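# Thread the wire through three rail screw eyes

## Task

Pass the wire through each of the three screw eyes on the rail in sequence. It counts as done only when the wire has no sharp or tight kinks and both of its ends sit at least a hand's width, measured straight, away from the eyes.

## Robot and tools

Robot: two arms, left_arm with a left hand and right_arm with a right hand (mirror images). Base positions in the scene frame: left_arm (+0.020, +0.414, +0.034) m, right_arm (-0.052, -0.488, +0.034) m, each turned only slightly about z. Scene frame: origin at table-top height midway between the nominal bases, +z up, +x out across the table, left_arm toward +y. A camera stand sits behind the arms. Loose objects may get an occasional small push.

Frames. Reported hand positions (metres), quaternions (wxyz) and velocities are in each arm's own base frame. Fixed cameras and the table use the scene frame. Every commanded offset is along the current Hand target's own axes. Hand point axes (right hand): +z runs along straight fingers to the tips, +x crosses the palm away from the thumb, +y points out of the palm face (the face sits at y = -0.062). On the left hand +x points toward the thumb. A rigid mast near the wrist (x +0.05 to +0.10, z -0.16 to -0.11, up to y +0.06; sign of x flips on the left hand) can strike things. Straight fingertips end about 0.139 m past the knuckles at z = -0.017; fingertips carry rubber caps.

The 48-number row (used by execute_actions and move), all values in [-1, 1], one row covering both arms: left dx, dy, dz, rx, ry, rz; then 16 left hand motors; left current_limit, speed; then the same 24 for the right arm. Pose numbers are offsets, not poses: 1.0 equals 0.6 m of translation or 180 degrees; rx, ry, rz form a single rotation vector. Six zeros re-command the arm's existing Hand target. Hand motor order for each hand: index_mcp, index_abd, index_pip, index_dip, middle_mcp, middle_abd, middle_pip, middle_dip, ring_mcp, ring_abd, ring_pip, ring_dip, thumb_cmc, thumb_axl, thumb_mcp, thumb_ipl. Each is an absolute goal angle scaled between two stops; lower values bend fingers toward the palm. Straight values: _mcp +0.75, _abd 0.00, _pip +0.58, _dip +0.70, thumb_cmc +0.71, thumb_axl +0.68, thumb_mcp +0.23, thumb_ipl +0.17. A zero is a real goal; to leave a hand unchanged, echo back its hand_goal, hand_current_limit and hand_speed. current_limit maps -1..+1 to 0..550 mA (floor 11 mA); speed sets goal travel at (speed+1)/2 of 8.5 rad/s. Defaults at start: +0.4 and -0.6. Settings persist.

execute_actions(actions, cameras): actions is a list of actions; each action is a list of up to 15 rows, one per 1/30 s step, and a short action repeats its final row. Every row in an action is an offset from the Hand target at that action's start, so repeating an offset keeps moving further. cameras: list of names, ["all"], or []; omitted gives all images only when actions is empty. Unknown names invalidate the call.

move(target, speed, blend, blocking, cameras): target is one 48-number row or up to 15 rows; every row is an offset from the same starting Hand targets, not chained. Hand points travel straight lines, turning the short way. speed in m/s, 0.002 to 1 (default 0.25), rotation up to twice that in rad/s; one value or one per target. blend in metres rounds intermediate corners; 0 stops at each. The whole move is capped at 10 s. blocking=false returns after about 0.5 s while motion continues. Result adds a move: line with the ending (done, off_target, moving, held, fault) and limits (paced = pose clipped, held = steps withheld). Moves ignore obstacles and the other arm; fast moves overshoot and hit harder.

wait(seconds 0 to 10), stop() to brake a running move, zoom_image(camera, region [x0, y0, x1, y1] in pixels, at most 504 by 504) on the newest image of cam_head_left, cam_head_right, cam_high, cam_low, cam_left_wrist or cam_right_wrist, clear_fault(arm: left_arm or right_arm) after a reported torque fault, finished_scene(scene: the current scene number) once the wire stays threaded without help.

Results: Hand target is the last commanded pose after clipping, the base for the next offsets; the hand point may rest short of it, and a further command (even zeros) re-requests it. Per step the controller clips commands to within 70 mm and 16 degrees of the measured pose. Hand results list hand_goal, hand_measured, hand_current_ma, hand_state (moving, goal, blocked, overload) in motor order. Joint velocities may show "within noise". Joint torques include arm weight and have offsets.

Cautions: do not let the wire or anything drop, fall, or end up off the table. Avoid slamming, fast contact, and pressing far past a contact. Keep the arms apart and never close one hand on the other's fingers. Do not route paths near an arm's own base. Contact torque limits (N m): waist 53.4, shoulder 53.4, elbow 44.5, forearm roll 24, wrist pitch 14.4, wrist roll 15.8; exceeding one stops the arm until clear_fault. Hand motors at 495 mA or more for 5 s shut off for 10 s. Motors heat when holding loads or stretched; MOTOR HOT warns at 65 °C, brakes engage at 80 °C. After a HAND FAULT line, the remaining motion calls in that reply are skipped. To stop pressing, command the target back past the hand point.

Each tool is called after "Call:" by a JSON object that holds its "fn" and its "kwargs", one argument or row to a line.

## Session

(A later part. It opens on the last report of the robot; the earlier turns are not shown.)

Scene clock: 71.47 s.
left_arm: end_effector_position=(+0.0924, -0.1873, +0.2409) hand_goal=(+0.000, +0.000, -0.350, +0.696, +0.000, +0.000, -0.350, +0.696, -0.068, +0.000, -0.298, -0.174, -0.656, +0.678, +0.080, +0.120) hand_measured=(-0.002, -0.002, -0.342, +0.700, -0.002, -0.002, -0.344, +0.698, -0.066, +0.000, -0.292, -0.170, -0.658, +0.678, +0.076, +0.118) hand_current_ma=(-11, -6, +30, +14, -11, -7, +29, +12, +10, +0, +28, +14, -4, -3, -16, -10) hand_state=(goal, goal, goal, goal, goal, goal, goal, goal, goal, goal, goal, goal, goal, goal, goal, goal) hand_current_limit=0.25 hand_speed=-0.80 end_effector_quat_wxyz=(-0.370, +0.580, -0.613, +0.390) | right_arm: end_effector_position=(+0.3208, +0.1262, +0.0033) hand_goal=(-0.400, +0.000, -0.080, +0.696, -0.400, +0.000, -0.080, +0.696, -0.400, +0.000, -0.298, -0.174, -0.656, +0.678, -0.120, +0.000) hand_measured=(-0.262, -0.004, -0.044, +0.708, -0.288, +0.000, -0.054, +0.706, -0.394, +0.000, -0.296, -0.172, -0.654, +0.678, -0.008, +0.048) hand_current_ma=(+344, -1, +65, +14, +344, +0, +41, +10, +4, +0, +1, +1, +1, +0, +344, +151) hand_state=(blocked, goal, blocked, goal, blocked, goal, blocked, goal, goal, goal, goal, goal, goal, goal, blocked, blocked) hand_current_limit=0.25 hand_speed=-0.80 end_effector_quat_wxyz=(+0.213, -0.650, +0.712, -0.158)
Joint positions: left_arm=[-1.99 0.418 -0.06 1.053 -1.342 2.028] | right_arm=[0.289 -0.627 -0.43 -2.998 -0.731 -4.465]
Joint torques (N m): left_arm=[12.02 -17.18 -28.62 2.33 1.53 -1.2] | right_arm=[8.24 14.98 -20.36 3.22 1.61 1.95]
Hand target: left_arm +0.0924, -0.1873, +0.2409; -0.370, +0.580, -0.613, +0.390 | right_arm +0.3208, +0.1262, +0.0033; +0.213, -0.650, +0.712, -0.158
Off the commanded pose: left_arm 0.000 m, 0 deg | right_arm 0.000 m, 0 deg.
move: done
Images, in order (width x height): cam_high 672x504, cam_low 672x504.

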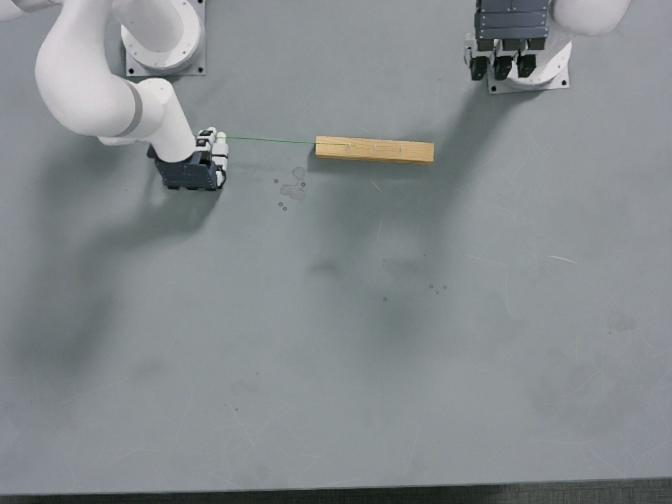

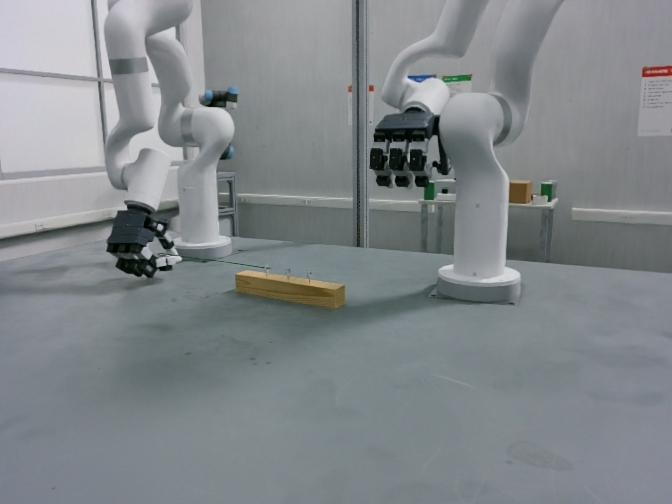

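Call:
{"fn": "move", "kwargs": {
  "target": [0,0,0,0,0,0, 0.0,0,-0.35,0.696, 0.0,0,-0.35,0.696, -0.068,0,-0.299,-0.174, -0.657,0.677,0.08,0.12, 0.25,-0.8, -0.0996,0.0010,0.0113,0,0,0, -0.40,0,-0.08,0.696, -0.40,0,-0.08,0.696, -0.40,0,-0.299,-0.174, -0.657,0.677,-0.12,0.0, 0.25,-0.8],
  "speed": 0.04,
  "cameras": ["cam_low","cam_high"]
}}

Call:
{"fn": "zoom_image", "kwargs": {
  "camera": "cam_high",
  "region": [345, 110, 415, 170]
}}

Call:
{"fn": "zoom_image", "kwargs": {
  "camera": "cam_low",
  "region": [260, 240, 320, 290]
}}

Scene clock: 73.67 s.
left_arm: end_effector_position=(+0.0924, -0.1873, +0.2409) hand_goal=(+0.000, +0.000, -0.350, +0.696, +0.000, +0.000, -0.350, +0.696, -0.068, +0.000, -0.298, -0.174, -0.656, +0.678, +0.080, +0.120) hand_measured=(-0.002, -0.002, -0.342, +0.700, -0.002, -0.002, -0.344, +0.698, -0.066, +0.000, -0.292, -0.170, -0.658, +0.678, +0.076, +0.118) hand_current_ma=(-11, -6, +30, +14, -11, -7, +29, +12, +10, +0, +28, +14, -4, -3, -16, -10) hand_state=(goal, goal, goal, goal, goal, goal, goal, goal, goal, goal, goal, goal, goal, goal, goal, goal) hand_current_limit=0.25 hand_speed=-0.80 end_effector_quat_wxyz=(-0.370, +0.580, -0.613, +0.390) | right_arm: end_effector_position=(+0.3277, +0.1859, +0.0031) hand_goal=(-0.400, +0.000, -0.080, +0.696, -0.400, +0.000, -0.080, +0.696, -0.400, +0.000, -0.298, -0.174, -0.656, +0.678, -0.120, +0.000) hand_measured=(-0.262, -0.004, -0.044, +0.708, -0.288, +0.000, -0.054, +0.706, -0.394, +0.000, -0.296, -0.172, -0.654, +0.678, -0.008, +0.048) hand_current_ma=(+344, -1, +65, +14, +344, +0, +41, +10, +4, +0, +1, +1, +1, +0, +344, +151) hand_state=(blocked, goal, blocked, goal, blocked, goal, blocked, goal, goal, goal, goal, goal, goal, goal, blocked, blocked) hand_current_limit=0.25 hand_speed=-0.80 end_effector_quat_wxyz=(+0.213, -0.650, +0.712, -0.158)
Joint positions: left_arm=[-1.99 0.418 -0.06 1.053 -1.342 2.028] | right_arm=[0.462 -0.644 -0.499 -2.848 -0.675 -4.437]
Joint torques (N m): left_arm=[11.79 -15.88 -29.21 2.89 1.52 -1.06] | right_arm=[6.84 16.7 -21.39 2.98 1.76 1.33]
Hand target: left_arm +0.0924, -0.1873, +0.2409; -0.370, +0.580, -0.613, +0.390 | right_arm +0.3277, +0.1860, +0.0030; +0.213, -0.650, +0.712, -0.158
Off the commanded pose: left_arm 0.000 m, 0 deg | right_arm 0.000 m, 0 deg.
move: done
Images, in order (width x height): cam_high 672x504, cam_low 672x504.

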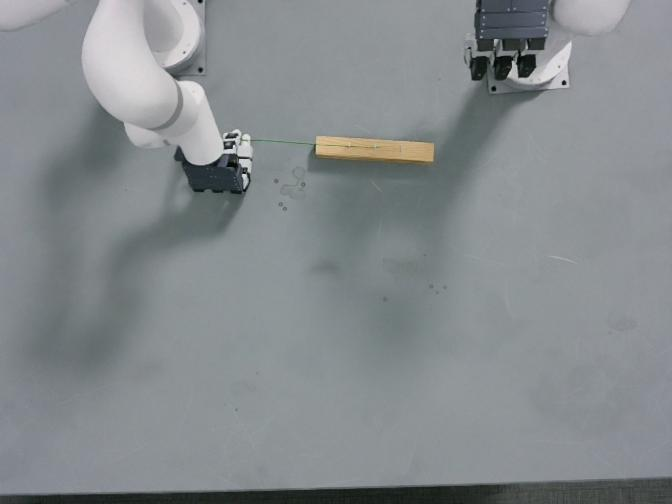

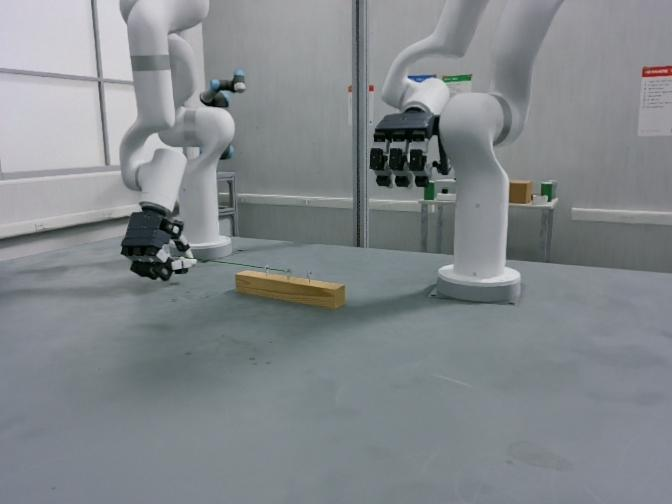

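Scaled by 7.200 from the camera's 672x504 image, which has a finer 960x720 frame.

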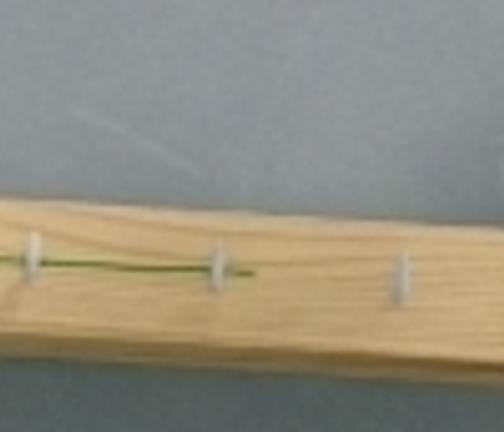

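Scaled by 8.400 from the camera's 672x504 image, which has a finer 960x720 frame.

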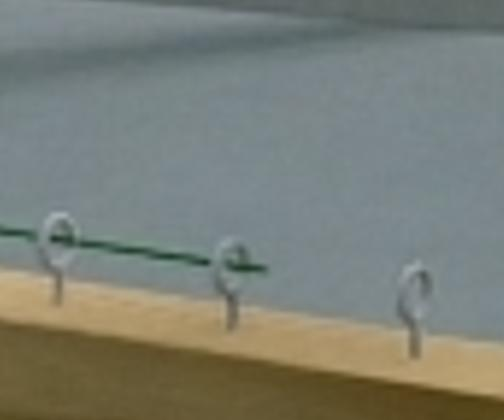

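Call:
{"fn": "move", "kwargs": {
  "target": [0,0,0,0,0,0, 0.0,0,-0.35,0.696, 0.0,0,-0.35,0.696, -0.068,0,-0.299,-0.174, -0.657,0.677,0.08,0.12, 0.25,-0.8, -0.0412,0.0045,0.0020,0,0,0, -0.40,0,-0.08,0.696, -0.40,0,-0.08,0.696, -0.40,0,-0.299,-0.174, -0.657,0.677,-0.12,0.0, 0.25,-0.8],
  "speed": 0.04,
  "cameras": ["cam_low","cam_high"]
}}

Call:
{"fn": "zoom_image", "kwargs": {
  "camera": "cam_high",
  "region": [345, 110, 415, 170]
}}

Call:
{"fn": "zoom_image", "kwargs": {
  "camera": "cam_low",
  "region": [260, 240, 320, 290]
}}

Scene clock: 75.60 s.
left_arm: end_effector_position=(+0.0924, -0.1873, +0.2409) hand_goal=(+0.000, +0.000, -0.350, +0.696, +0.000, +0.000, -0.350, +0.696, -0.068, +0.000, -0.298, -0.174, -0.656, +0.678, +0.080, +0.120) hand_measured=(-0.002, -0.002, -0.342, +0.700, -0.002, -0.002, -0.344, +0.698, -0.066, +0.000, -0.292, -0.170, -0.658, +0.678, +0.076, +0.118) hand_current_ma=(-11, -6, +30, +14, -11, -7, +29, +12, +10, +0, +28, +14, -4, -3, -16, -10) hand_state=(goal, goal, goal, goal, goal, goal, goal, goal, goal, goal, goal, goal, goal, goal, goal, goal) hand_current_limit=0.25 hand_speed=-0.80 end_effector_quat_wxyz=(-0.370, +0.580, -0.613, +0.390) | right_arm: end_effector_position=(+0.3276, +0.2108, +0.0031) hand_goal=(-0.400, +0.000, -0.080, +0.696, -0.400, +0.000, -0.080, +0.696, -0.400, +0.000, -0.298, -0.174, -0.656, +0.678, -0.120, +0.000) hand_measured=(-0.262, -0.004, -0.044, +0.708, -0.288, +0.000, -0.054, +0.706, -0.394, +0.000, -0.296, -0.172, -0.654, +0.678, -0.008, +0.048) hand_current_ma=(+344, -1, +65, +14, +344, +0, +41, +10, +4, +0, +1, +1, +1, +0, +344, +151) hand_state=(blocked, goal, blocked, goal, blocked, goal, blocked, goal, goal, goal, goal, goal, goal, goal, blocked, blocked) hand_current_limit=0.25 hand_speed=-0.80 end_effector_quat_wxyz=(+0.213, -0.650, +0.713, -0.158)
Joint positions: left_arm=[-1.99 0.418 -0.06 1.053 -1.342 2.028] | right_arm=[0.529 -0.652 -0.528 -2.784 -0.652 -4.434]
Joint torques (N m): left_arm=[11.43 -15.49 -28.47 2.28 1.64 -1.17] | right_arm=[7.48 19.27 -22.13 3.68 1.55 -0.63]
Hand target: left_arm +0.0924, -0.1873, +0.2409; -0.370, +0.580, -0.613, +0.390 | right_arm +0.3276, +0.2108, +0.0031; +0.213, -0.650, +0.712, -0.158
Off the commanded pose: left_arm 0.000 m, 0 deg | right_arm 0.000 m, 0 deg.
move: done
Images, in order (width x height): cam_high 672x504, cam_low 672x504.

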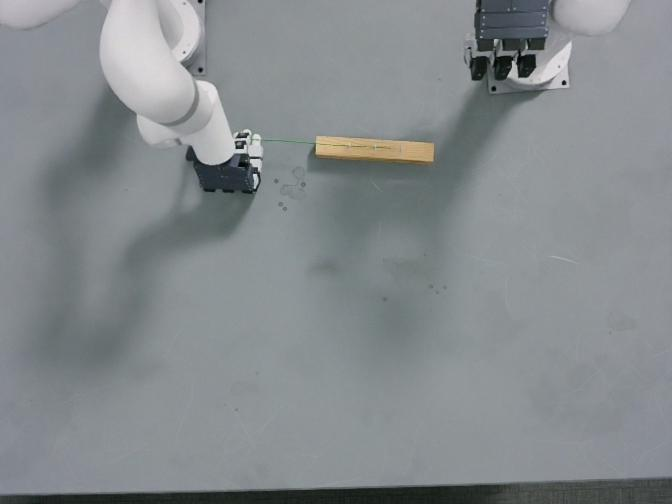

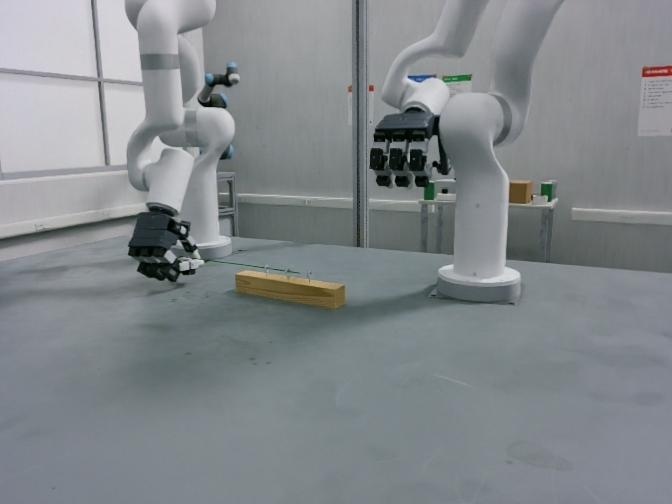

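Scaled by 7.200 from the camera's 672x504 image, which has a finer 960x720 frame.

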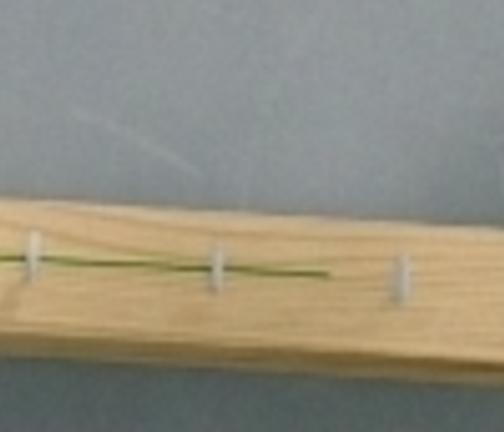

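Scaled by 8.400 from the camera's 672x504 image, which has a finer 960x720 frame.

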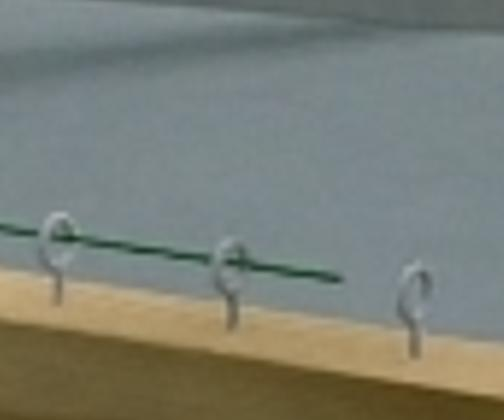

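Call:
{"fn": "move", "kwargs": {
  "target": [0,0,0,0,0,0, 0.0,0,-0.35,0.696, 0.0,0,-0.35,0.696, -0.068,0,-0.299,-0.174, -0.657,0.677,0.08,0.12, 0.25,-0.8, -0.0663,0.0022,0.0062,0,0,0, -0.40,0,-0.08,0.696, -0.40,0,-0.08,0.696, -0.40,0,-0.299,-0.174, -0.657,0.677,-0.12,0.0, 0.25,-0.8],
  "speed": 0.035,
  "cameras": ["cam_low","cam_high"]
}}

Call:
{"fn": "zoom_image", "kwargs": {
  "camera": "cam_high",
  "region": [345, 110, 415, 170]
}}

Call:
{"fn": "zoom_image", "kwargs": {
  "camera": "cam_low",
  "region": [260, 240, 320, 290]
}}

Call:
{"fn": "zoom_image", "kwargs": {
  "camera": "cam_high",
  "region": [220, 100, 340, 200]
}}

Scene clock: 77.70 s.
left_arm: end_effector_position=(+0.0924, -0.1873, +0.2409) hand_goal=(+0.000, +0.000, -0.350, +0.696, +0.000, +0.000, -0.350, +0.696, -0.068, +0.000, -0.298, -0.174, -0.656, +0.678, +0.080, +0.120) hand_measured=(-0.002, -0.002, -0.342, +0.700, -0.002, -0.002, -0.344, +0.698, -0.066, +0.000, -0.292, -0.170, -0.658, +0.678, +0.076, +0.118) hand_current_ma=(-11, -6, +30, +14, -11, -7, +29, +12, +10, +0, +28, +14, -4, -3, -16, -10) hand_state=(goal, goal, goal, goal, goal, goal, goal, goal, goal, goal, goal, goal, goal, goal, goal, goal) hand_current_limit=0.25 hand_speed=-0.80 end_effector_quat_wxyz=(-0.370, +0.580, -0.613, +0.390) | right_arm: end_effector_position=(+0.3309, +0.2507, +0.0031) hand_goal=(-0.400, +0.000, -0.080, +0.696, -0.400, +0.000, -0.080, +0.696, -0.400, +0.000, -0.298, -0.174, -0.656, +0.678, -0.120, +0.000) hand_measured=(-0.262, -0.004, -0.044, +0.708, -0.288, +0.000, -0.054, +0.706, -0.394, +0.000, -0.296, -0.172, -0.654, +0.678, -0.008, +0.048) hand_current_ma=(+344, -1, +65, +14, +344, +0, +41, +10, +4, +0, +1, +1, +1, +0, +344, +151) hand_state=(blocked, goal, blocked, goal, blocked, goal, blocked, goal, goal, goal, goal, goal, goal, goal, blocked, blocked) hand_current_limit=0.25 hand_speed=-0.80 end_effector_quat_wxyz=(+0.213, -0.650, +0.712, -0.158)
Joint positions: left_arm=[-1.99 0.418 -0.06 1.053 -1.342 2.028] | right_arm=[0.621 -0.671 -0.589 -2.681 -0.609 -4.448]
Joint torques (N m): left_arm=[12.57 -15.15 -28.94 2.52 1.59 -1.05] | right_arm=[7.29 19.24 -23.34 3.54 1.67 -1.53]
Hand target: left_arm +0.0924, -0.1873, +0.2409; -0.370, +0.580, -0.613, +0.390 | right_arm +0.3309, +0.2507, +0.0031; +0.213, -0.650, +0.712, -0.158
Off the commanded pose: left_arm 0.000 m, 0 deg | right_arm 0.000 m, 0 deg.
move: done
Images, in order (width x height): cam_high 672x504, cam_low 672x504.

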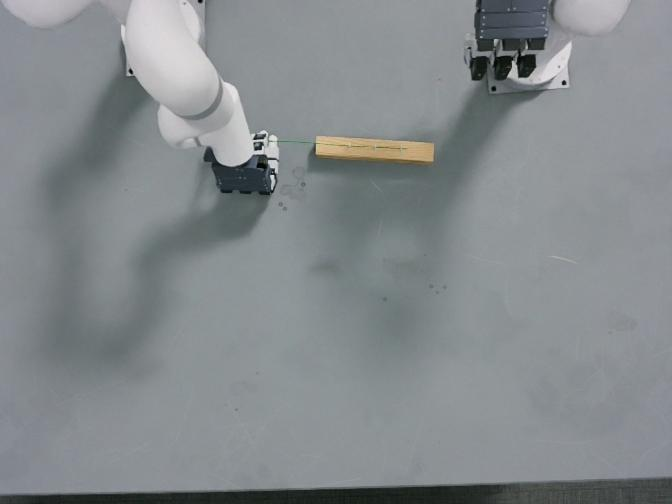

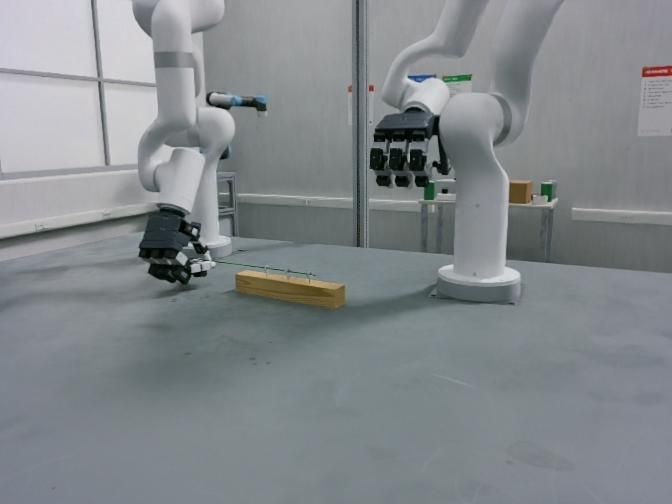

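Scaled by 7.200 from the camera's 672x504 image, which has a finer 960x720 frame.

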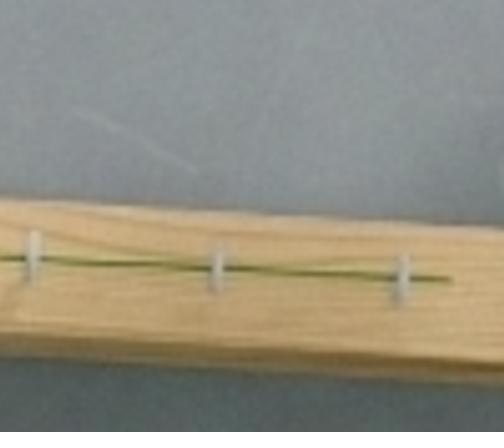

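Scaled by 8.400 from the camera's 672x504 image, which has a finer 960x720 frame.

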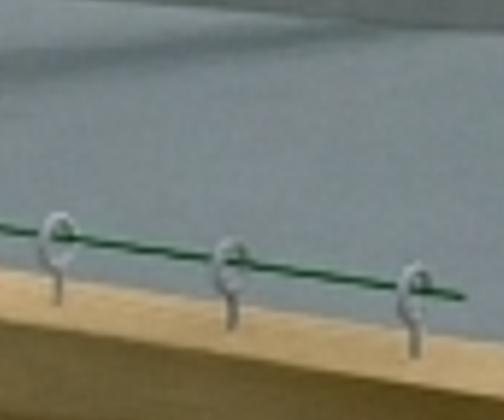

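Scaled by 4.200 from the camera's 672x504 image, which has a finer 960x720 frame.

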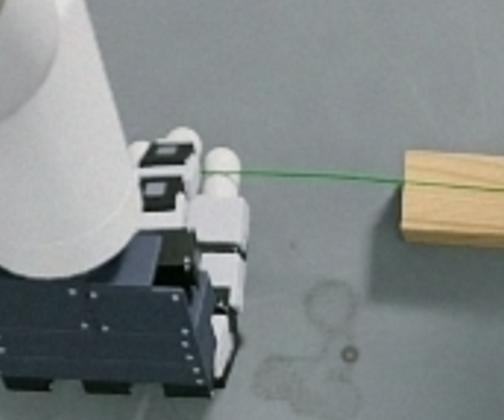

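Call:
{"fn": "move", "kwargs": {
  "target": [
    [0,0,0,0,0,0, 0.0,0,-0.35,0.696, 0.0,0,-0.35,0.696, -0.068,0,-0.299,-0.174, -0.657,0.677,0.08,0.12, 0.25,-0.8, -0.0605,-0.0190,-0.0138,0.0968,-0.0022,-0.0098, -0.40,0,-0.08,0.696, -0.40,0,-0.08,0.696, -0.40,0,-0.299,-0.174, -0.657,0.677,-0.12,0.0, 0.25,-0.8],
    [0,0,0,0,0,0, 0.0,0,-0.35,0.696, 0.0,0,-0.35,0.696, -0.068,0,-0.299,-0.174, -0.657,0.677,0.08,0.12, 0.25,-0.8, -0.1298,-0.0308,-0.0318,0.1935,-0.0043,-0.0196, -0.40,0,-0.08,0.696, -0.40,0,-0.08,0.696, -0.40,0,-0.299,-0.174, -0.657,0.677,-0.12,0.0, 0.25,-0.8]
  ],
  "speed": 0.05,
  "blend": [0.005,0],
  "cameras": ["cam_low","cam_high","cam_right_wrist"]
}}

Call:
{"fn": "zoom_image", "kwargs": {
  "camera": "cam_high",
  "region": [260, 90, 450, 200]
}}

Call:
{"fn": "zoom_image", "kwargs": {
  "camera": "cam_low",
  "region": [190, 220, 350, 310]
}}

Call:
{"fn": "zoom_image", "kwargs": {
  "camera": "cam_right_wrist",
  "region": [400, 0, 672, 260]
}}

Scene clock: 85.37 s.
left_arm: end_effector_position=(+0.0924, -0.1873, +0.2409) hand_goal=(+0.000, +0.000, -0.350, +0.696, +0.000, +0.000, -0.350, +0.696, -0.068, +0.000, -0.298, -0.174, -0.656, +0.678, +0.080, +0.120) hand_measured=(-0.002, -0.002, -0.342, +0.700, -0.002, -0.002, -0.344, +0.698, -0.066, +0.000, -0.292, -0.170, -0.658, +0.678, +0.076, +0.118) hand_current_ma=(-11, -6, +30, +14, -11, -7, +29, +12, +10, +0, +28, +14, -4, -3, -16, -10) hand_state=(goal, goal, goal, goal, goal, goal, goal, goal, goal, goal, goal, goal, goal, goal, goal, goal) hand_current_limit=0.25 hand_speed=-0.80 end_effector_quat_wxyz=(-0.370, +0.580, -0.613, +0.390) | right_arm: end_effector_position=(+0.3422, +0.3251, +0.0364) hand_goal=(-0.400, +0.000, -0.080, +0.696, -0.400, +0.000, -0.080, +0.696, -0.400, +0.000, -0.298, -0.174, -0.656, +0.678, -0.120, +0.000) hand_measured=(-0.262, -0.004, -0.044, +0.708, -0.288, +0.000, -0.054, +0.706, -0.394, +0.000, -0.296, -0.172, -0.654, +0.678, -0.008, +0.048) hand_current_ma=(+344, -1, +65, +14, +344, +0, +41, +10, +4, +0, +1, +1, +1, +0, +344, +151) hand_state=(blocked, goal, blocked, goal, blocked, goal, blocked, goal, goal, goal, goal, goal, goal, goal, blocked, blocked) hand_current_limit=0.25 hand_speed=-0.80 end_effector_quat_wxyz=(-0.397, +0.579, -0.611, +0.366)
Joint positions: left_arm=[-1.99 0.418 -0.06 1.053 -1.342 2.028] | right_arm=[1.029 -0.752 -0.585 -2.183 -1.234 -4.494]
Joint torques (N m): left_arm=[10.1 -14.6 -28.8 2.28 1.63 -1.14] | right_arm=[7.72 19.52 -20.46 3.11 -4.5 1.49]
Hand target: left_arm +0.0924, -0.1873, +0.2409; -0.370, +0.580, -0.613, +0.390 | right_arm +0.3422, +0.3251, +0.0364; -0.397, +0.579, -0.611, +0.366
Off the commanded pose: left_arm 0.000 m, 0 deg | right_arm 0.000 m, 0 deg.
move: done
camera_calibration:
cam_right_wrist: T_world_to_cam=[[-0.205481, 0.837786, -0.505858, -0.142356], [-0.455785, 0.375488, 0.807013, -0.0421937], [0.866047, 0.396388, 0.304694, -0.31731], [0, 0, 0, 1]] pos_world=[0.226322, 0.260885, 0.0587215]
Images, in order (width x height): cam_high 672x504, cam_low 672x504, cam_right_wrist 672x504.

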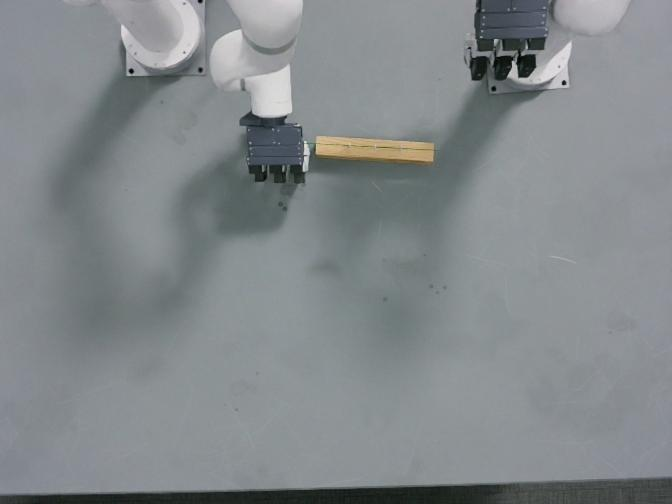

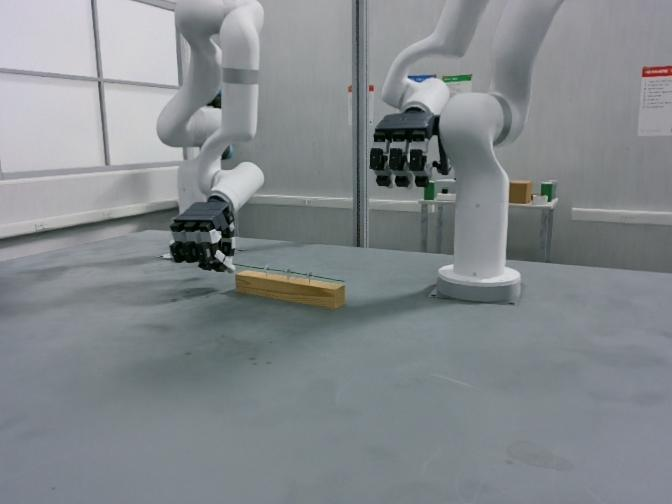

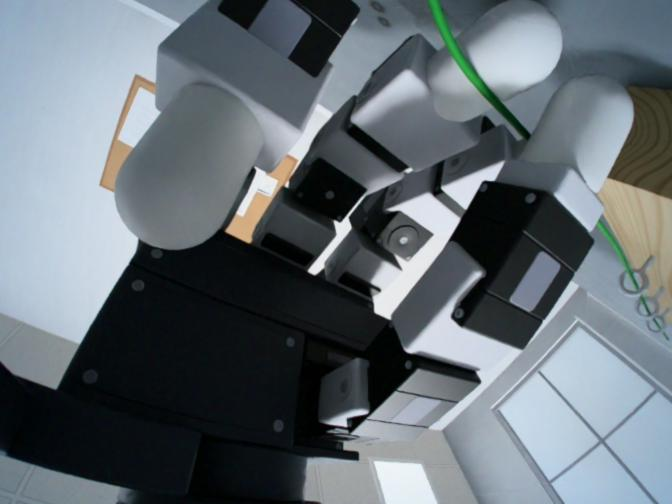

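Scaled by 2.653 from the camera's 672x504 image, which has a finer 960x720 frame.

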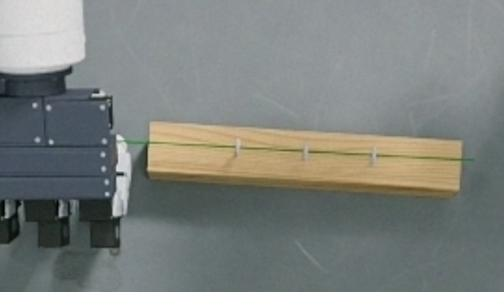

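Scaled by 3.150 from the camera's 672x504 image, which has a finer 960x720 frame.

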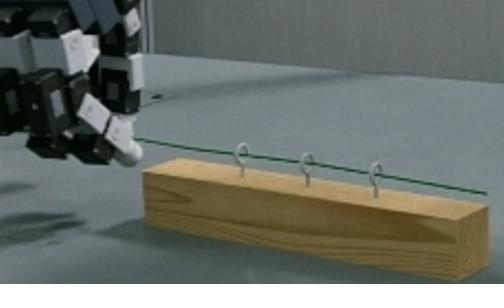

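Scaled by 1.853 from the camera's 672x504 image, which has a finer 960x720 frame.

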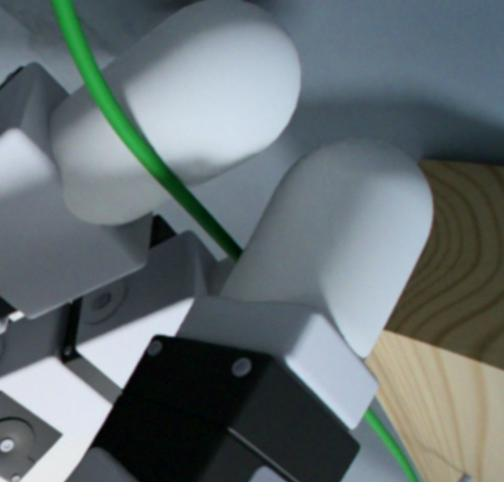

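Call:
{"fn": "move", "kwargs": {
  "target": [
    [0,0,0,0,0,0, 0.0,0,-0.35,0.696, 0.0,0,-0.35,0.696, -0.068,0,-0.299,-0.174, -0.657,0.677,0.08,0.12, 0.25,-0.8, 0,0,0,0,0,0, -0.16,0,-0.203,0.696, -0.16,0,-0.203,0.696, -0.40,0,-0.299,-0.174, -0.657,0.677,0.0,0.08, 0.25,-0.85],
    [0,0,0,0,0,0, 0.0,0,-0.35,0.696, 0.0,0,-0.35,0.696, -0.068,0,-0.299,-0.174, -0.657,0.677,0.08,0.12, 0.25,-0.8, 0,0,0,0,0,0, 0.08,0,-0.41,0.696, 0.08,0,-0.41,0.696, -0.40,0,-0.299,-0.174, -0.657,0.677,0.07,0.12, 0.25,-0.8]
  ],
  "speed": 0.05,
  "cameras": ["cam_low","cam_high","cam_right_wrist"]
}}

Call:
{"fn": "zoom_image", "kwargs": {
  "camera": "cam_high",
  "region": [300, 110, 450, 180]
}}

Call:
{"fn": "zoom_image", "kwargs": {
  "camera": "cam_low",
  "region": [210, 240, 310, 300]
}}

Call:
{"fn": "zoom_image", "kwargs": {
  "camera": "cam_right_wrist",
  "region": [400, 0, 672, 260]
}}

Scene clock: 87.57 s.
left_arm: end_effector_position=(+0.0924, -0.1873, +0.2409) hand_goal=(+0.000, +0.000, -0.350, +0.696, +0.000, +0.000, -0.350, +0.696, -0.068, +0.000, -0.298, -0.174, -0.656, +0.678, +0.080, +0.120) hand_measured=(-0.002, -0.002, -0.342, +0.700, -0.002, -0.002, -0.344, +0.698, -0.066, +0.000, -0.292, -0.170, -0.658, +0.678, +0.076, +0.118) hand_current_ma=(-11, -6, +30, +14, -11, -7, +29, +12, +10, +0, +28, +14, -4, -3, -16, -10) hand_state=(goal, goal, goal, goal, goal, goal, goal, goal, goal, goal, goal, goal, goal, goal, goal, goal) hand_current_limit=0.25 hand_speed=-0.80 end_effector_quat_wxyz=(-0.370, +0.580, -0.613, +0.390) | right_arm: end_effector_position=(+0.3422, +0.3251, +0.0364) hand_goal=(+0.080, +0.000, -0.410, +0.696, +0.080, +0.000, -0.410, +0.696, -0.400, +0.000, -0.298, -0.174, -0.656, +0.678, +0.070, +0.120) hand_measured=(+0.076, -0.004, -0.404, +0.700, +0.076, +0.000, -0.404, +0.700, -0.394, +0.000, -0.296, -0.172, -0.654, +0.678, +0.068, +0.118) hand_current_ma=(-4, -2, +5, +2, -4, +0, +4, +2, +4, +0, +1, +1, +1, +0, -2, -2) hand_state=(goal, goal, goal, goal, goal, goal, goal, goal, goal, goal, goal, goal, goal, goal, goal, goal) hand_current_limit=0.25 hand_speed=-0.80 end_effector_quat_wxyz=(-0.397, +0.579, -0.611, +0.366)
Joint positions: left_arm=[-1.99 0.418 -0.06 1.053 -1.342 2.028] | right_arm=[1.029 -0.752 -0.585 -2.183 -1.234 -4.494]
Joint torques (N m): left_arm=[11.16 -15.82 -28.08 2.22 1.53 -1.07] | right_arm=[6.38 20.49 -20.32 3 -4.32 1.54]
Hand target: left_arm +0.0924, -0.1873, +0.2409; -0.370, +0.580, -0.613, +0.390 | right_arm +0.3422, +0.3251, +0.0364; -0.397, +0.579, -0.611, +0.366
Off the commanded pose: left_arm 0.000 m, 0 deg | right_arm 0.000 m, 0 deg.
move: done
camera_calibration:
cam_right_wrist: T_world_to_cam=[[-0.205402, 0.83787, -0.50575, -0.142402], [-0.455805, 0.375402, 0.807041, -0.0421681], [0.866055, 0.396291, 0.304797, -0.317292], [0, 0, 0, 1]] pos_world=[0.226322, 0.260885, 0.0587211]
Images, in order (width x height): cam_high 672x504, cam_low 672x504, cam_right_wrist 672x504.

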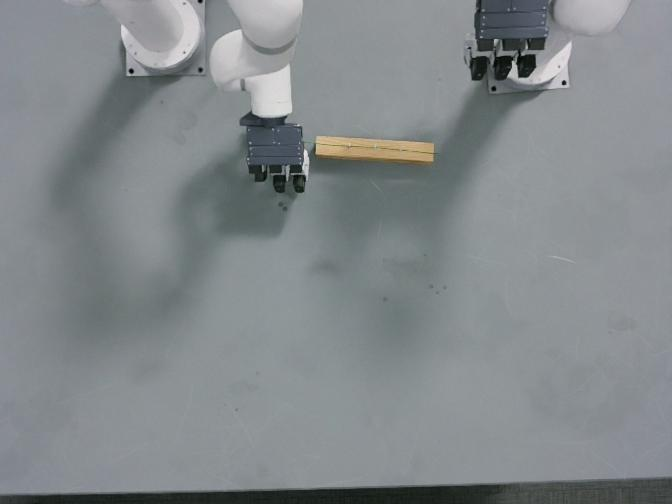

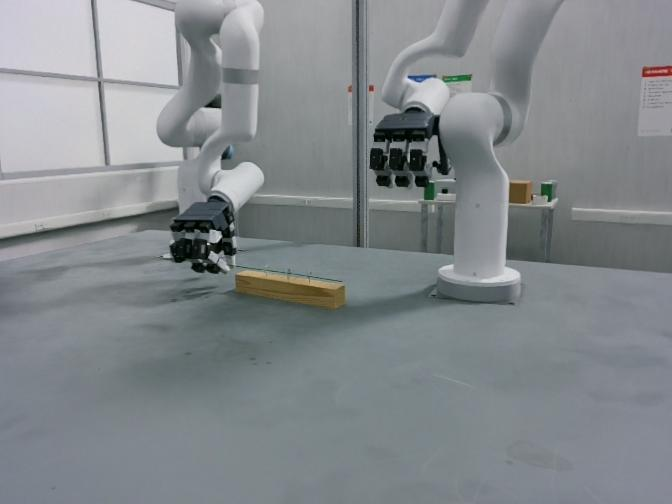

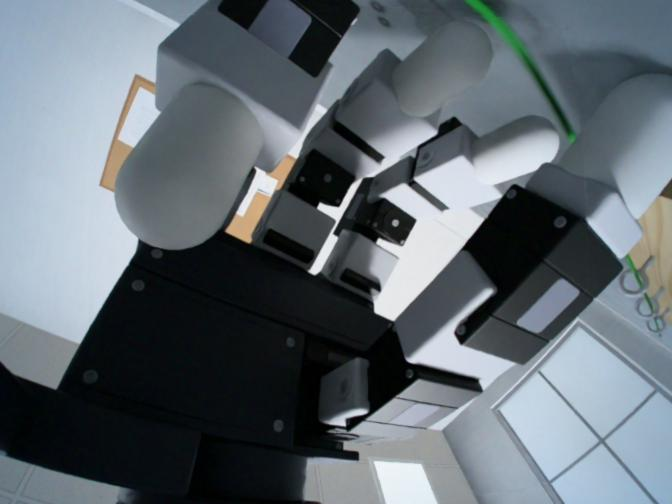

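Scaled by 3.360 from the camera's 672x504 image, which has a finer 960x720 frame.

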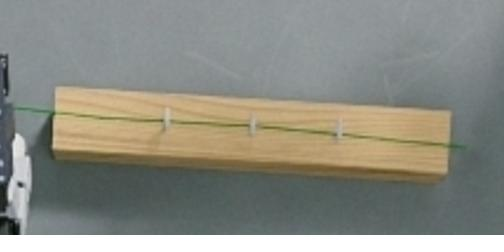

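Scaled by 5.040 from the camera's 672x504 image, which has a finer 960x720 frame.

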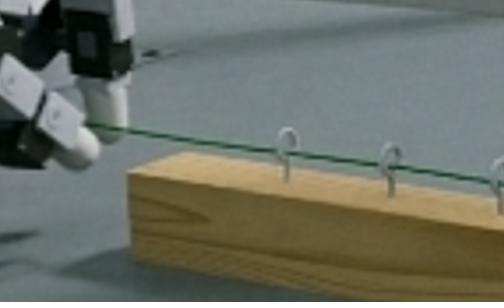

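Scaled by 1.853 from the camera's 672x504 image, which has a finer 960x720 frame.

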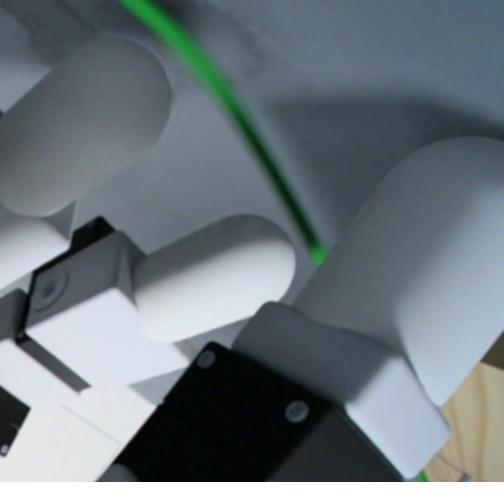

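Call:
{"fn": "wait", "kwargs": {
  "seconds": 0.5,
  "cameras": ["cam_low","cam_high","cam_right_wrist"]
}}

Call:
{"fn": "zoom_image", "kwargs": {
  "camera": "cam_high",
  "region": [300, 110, 450, 180]
}}

Call:
{"fn": "zoom_image", "kwargs": {
  "camera": "cam_low",
  "region": [190, 240, 290, 300]
}}

Call:
{"fn": "zoom_image", "kwargs": {
  "camera": "cam_right_wrist",
  "region": [400, 0, 672, 260]
}}

Scene clock: 88.40 s.
left_arm: end_effector_position=(+0.0924, -0.1873, +0.2409) hand_goal=(+0.000, +0.000, -0.350, +0.696, +0.000, +0.000, -0.350, +0.696, -0.068, +0.000, -0.298, -0.174, -0.656, +0.678, +0.080, +0.120) hand_measured=(-0.002, -0.002, -0.342, +0.700, -0.002, -0.002, -0.344, +0.698, -0.066, +0.000, -0.292, -0.170, -0.658, +0.678, +0.076, +0.118) hand_current_ma=(-11, -6, +30, +14, -11, -7, +29, +12, +10, +0, +28, +14, -4, -3, -16, -10) hand_state=(goal, goal, goal, goal, goal, goal, goal, goal, goal, goal, goal, goal, goal, goal, goal, goal) hand_current_limit=0.25 hand_speed=-0.80 end_effector_quat_wxyz=(-0.370, +0.580, -0.613, +0.390) | right_arm: end_effector_position=(+0.3422, +0.3251, +0.0364) hand_goal=(+0.080, +0.000, -0.410, +0.696, +0.080, +0.000, -0.410, +0.696, -0.400, +0.000, -0.298, -0.174, -0.656, +0.678, +0.070, +0.120) hand_measured=(+0.076, -0.004, -0.404, +0.700, +0.076, +0.000, -0.404, +0.700, -0.394, +0.000, -0.296, -0.172, -0.654, +0.678, +0.068, +0.118) hand_current_ma=(-4, -2, +5, +2, -4, +0, +4, +2, +4, +0, +1, +1, +1, +0, -2, -2) hand_state=(goal, goal, goal, goal, goal, goal, goal, goal, goal, goal, goal, goal, goal, goal, goal, goal) hand_current_limit=0.25 hand_speed=-0.80 end_effector_quat_wxyz=(-0.397, +0.579, -0.611, +0.366)
Joint positions: left_arm=[-1.99 0.418 -0.06 1.053 -1.342 2.028] | right_arm=[1.029 -0.752 -0.585 -2.183 -1.234 -4.494]
Joint torques (N m): left_arm=[11.83 -15.43 -28.79 2.72 1.74 -1.14] | right_arm=[7.01 21.15 -20.06 3.33 -4.23 1.45]
Hand target: left_arm +0.0924, -0.1873, +0.2409; -0.370, +0.580, -0.613, +0.390 | right_arm +0.3422, +0.3251, +0.0364; -0.397, +0.579, -0.611, +0.366
Off the commanded pose: left_arm 0.000 m, 0 deg | right_arm 0.000 m, 0 deg.
wait: 0.50 s; at rest from the start
camera_calibration:
cam_right_wrist: T_world_to_cam=[[-0.205402, 0.83787, -0.50575, -0.142402], [-0.455805, 0.375402, 0.807041, -0.0421681], [0.866055, 0.396291, 0.304797, -0.317292], [0, 0, 0, 1]] pos_world=[0.226322, 0.260885, 0.0587211]
Images, in order (width x height): cam_high 672x504, cam_low 672x504, cam_right_wrist 672x504.

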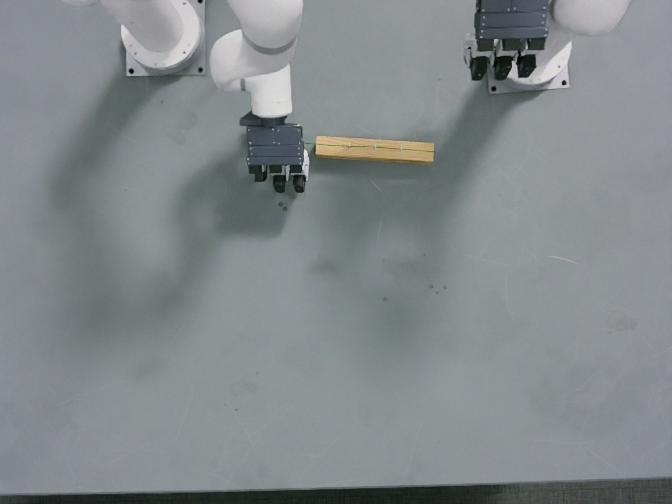

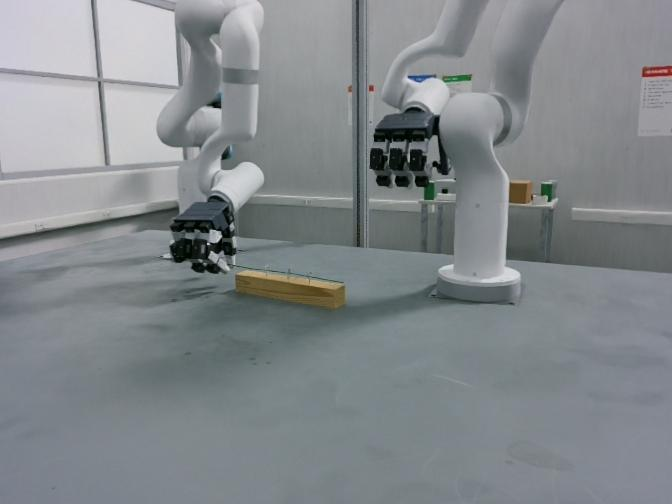

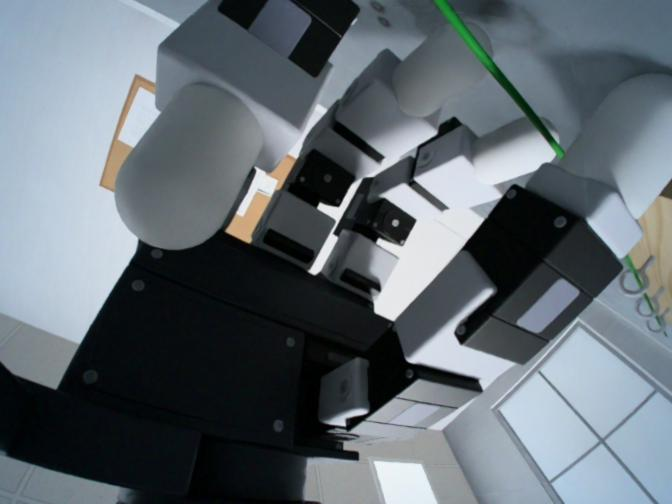

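Scaled by 3.360 from the camera's 672x504 image, which has a finer 960x720 frame.

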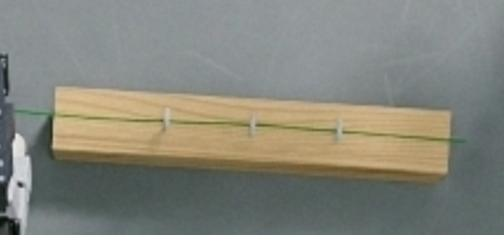

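Scaled by 5.040 from the camera's 672x504 image, which has a finer 960x720 frame.

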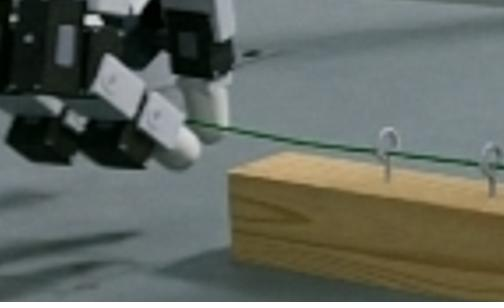

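Scaled by 1.853 from the camera's 672x504 image, which has a finer 960x720 frame.

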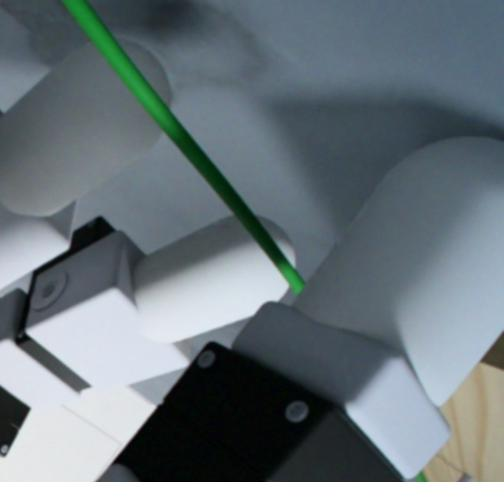

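Call:
{"fn": "move", "kwargs": {
  "target": [
    [0,0,0,0,0,0, 0.0,0,-0.35,0.696, 0.0,0,-0.35,0.696, -0.068,0,-0.299,-0.174, -0.657,0.677,0.08,0.12, 0.25,-0.8, 0.0180,-0.0015,0.0125,0,0,0, 0.08,0,-0.41,0.696, 0.08,0,-0.41,0.696, -0.40,0,-0.299,-0.174, -0.657,0.677,0.07,0.12, 0.25,-0.8],
    [0,0,0,0,0,0, 0.0,0,-0.35,0.696, 0.0,0,-0.35,0.696, -0.068,0,-0.299,-0.174, -0.657,0.677,0.08,0.12, 0.25,-0.8, 0.0180,-0.0015,0.0125,0,0,0, 0.08,0,-0.41,0.696, 0.08,0,-0.41,0.696, -0.40,0,-0.299,-0.174, -0.657,0.677,0.0,0.08, 0.25,-0.85]
  ],
  "speed": 0.04,
  "cameras": ["cam_low","cam_high","cam_right_wrist"]
}}

Call:
{"fn": "zoom_image", "kwargs": {
  "camera": "cam_high",
  "region": [300, 110, 450, 180]
}}

Call:
{"fn": "zoom_image", "kwargs": {
  "camera": "cam_low",
  "region": [190, 240, 290, 300]
}}

Call:
{"fn": "zoom_image", "kwargs": {
  "camera": "cam_right_wrist",
  "region": [400, 0, 672, 260]
}}

Scene clock: 91.27 s.
left_arm: end_effector_position=(+0.0924, -0.1873, +0.2409) hand_goal=(+0.000, +0.000, -0.350, +0.696, +0.000, +0.000, -0.350, +0.696, -0.068, +0.000, -0.298, -0.174, -0.656, +0.678, +0.080, +0.120) hand_measured=(-0.002, -0.002, -0.342, +0.700, -0.002, -0.002, -0.344, +0.698, -0.066, +0.000, -0.292, -0.170, -0.658, +0.678, +0.076, +0.118) hand_current_ma=(-11, -6, +30, +14, -11, -7, +29, +12, +10, +0, +28, +14, -4, -3, -16, -10) hand_state=(goal, goal, goal, goal, goal, goal, goal, goal, goal, goal, goal, goal, goal, goal, goal, goal) hand_current_limit=0.25 hand_speed=-0.80 end_effector_quat_wxyz=(-0.370, +0.580, -0.613, +0.390) | right_arm: end_effector_position=(+0.3492, +0.3143, +0.0335) hand_goal=(+0.080, +0.000, -0.410, +0.696, +0.080, +0.000, -0.410, +0.696, -0.400, +0.000, -0.298, -0.174, -0.656, +0.678, +0.000, +0.080) hand_measured=(+0.076, -0.004, -0.404, +0.700, +0.076, +0.000, -0.404, +0.700, -0.394, +0.000, -0.296, -0.172, -0.654, +0.678, +0.002, +0.082) hand_current_ma=(-4, -1, +5, +2, -3, +0, +4, +2, +4, +0, +1, +1, +1, +0, +1, +2) hand_state=(goal, goal, goal, goal, goal, goal, goal, goal, goal, goal, goal, goal, goal, goal, goal, goal) hand_current_limit=0.25 hand_speed=-0.85 end_effector_quat_wxyz=(-0.397, +0.579, -0.611, +0.366)
Joint positions: left_arm=[-1.99 0.418 -0.06 1.053 -1.342 2.028] | right_arm=[0.995 -0.759 -0.576 -2.22 -1.248 -4.483]
Joint torques (N m): left_arm=[11.02 -13.89 -28.59 2.21 1.41 -1.11] | right_arm=[-5.49 18.9 3.46 -3.06 -4.49 2.07]
Hand target: left_arm +0.0924, -0.1873, +0.2409; -0.370, +0.580, -0.613, +0.390 | right_arm +0.3492, +0.3143, +0.0335; -0.397, +0.579, -0.611, +0.366
Off the commanded pose: left_arm 0.000 m, 0 deg | right_arm 0.000 m, 0 deg.
move: done
camera_calibration:
cam_right_wrist: T_world_to_cam=[[-0.205402, 0.83787, -0.50575, -0.133445], [-0.455805, 0.375402, 0.807041, -0.0325746], [0.866055, 0.396291, 0.304797, -0.318317], [0, 0, 0, 1]] pos_world=[0.233422, 0.250185, 0.0558211]
Images, in order (width x height): cam_high 672x504, cam_low 672x504, cam_right_wrist 672x504.

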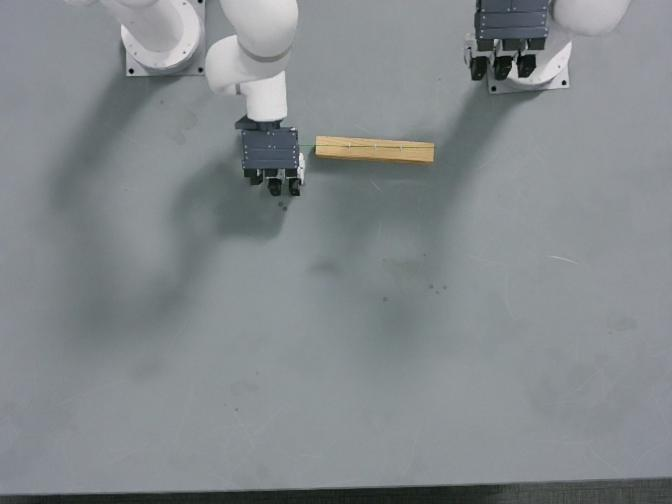

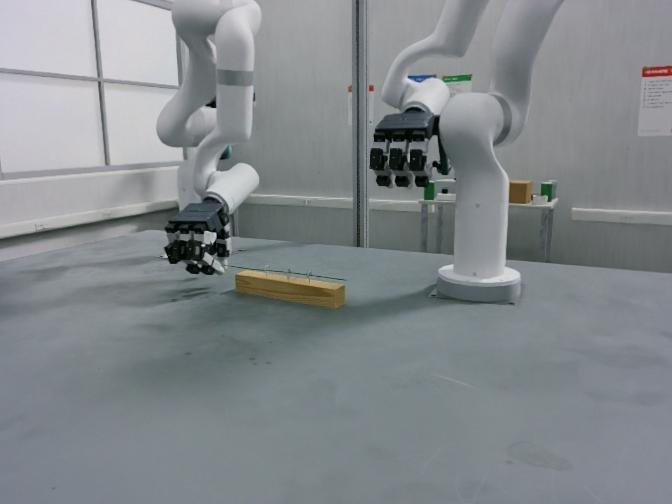

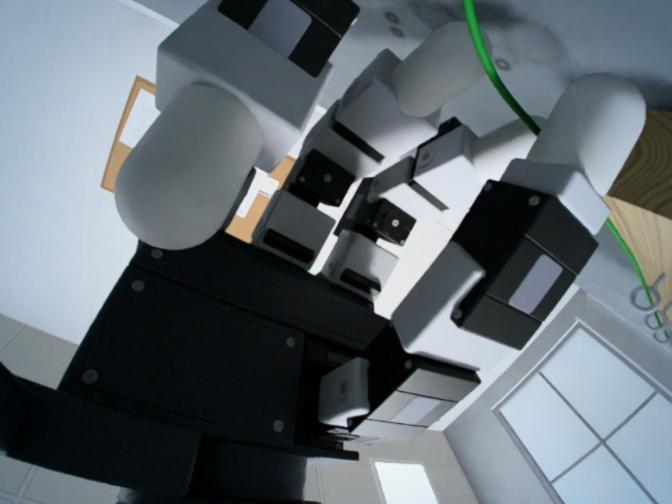

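Scaled by 3.360 from the camera's 672x504 image, which has a finer 960x720 frame.

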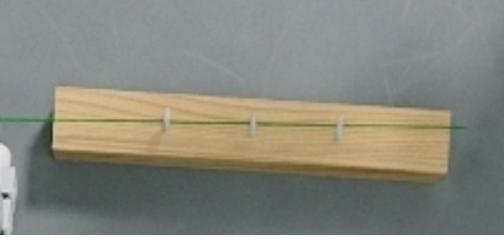

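Scaled by 5.040 from the camera's 672x504 image, which has a finer 960x720 frame.

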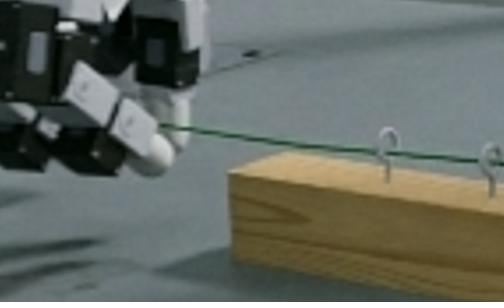

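Scaled by 1.853 from the camera's 672x504 image, which has a finer 960x720 frame.

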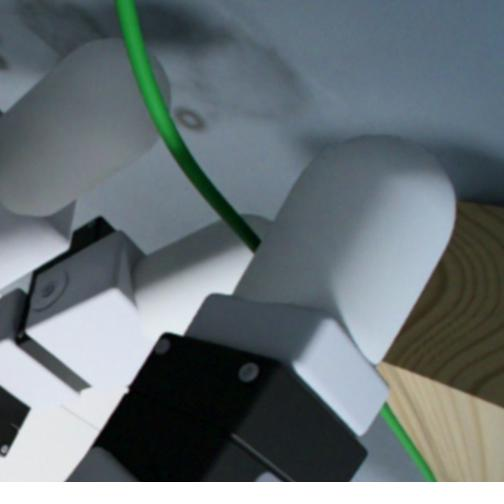

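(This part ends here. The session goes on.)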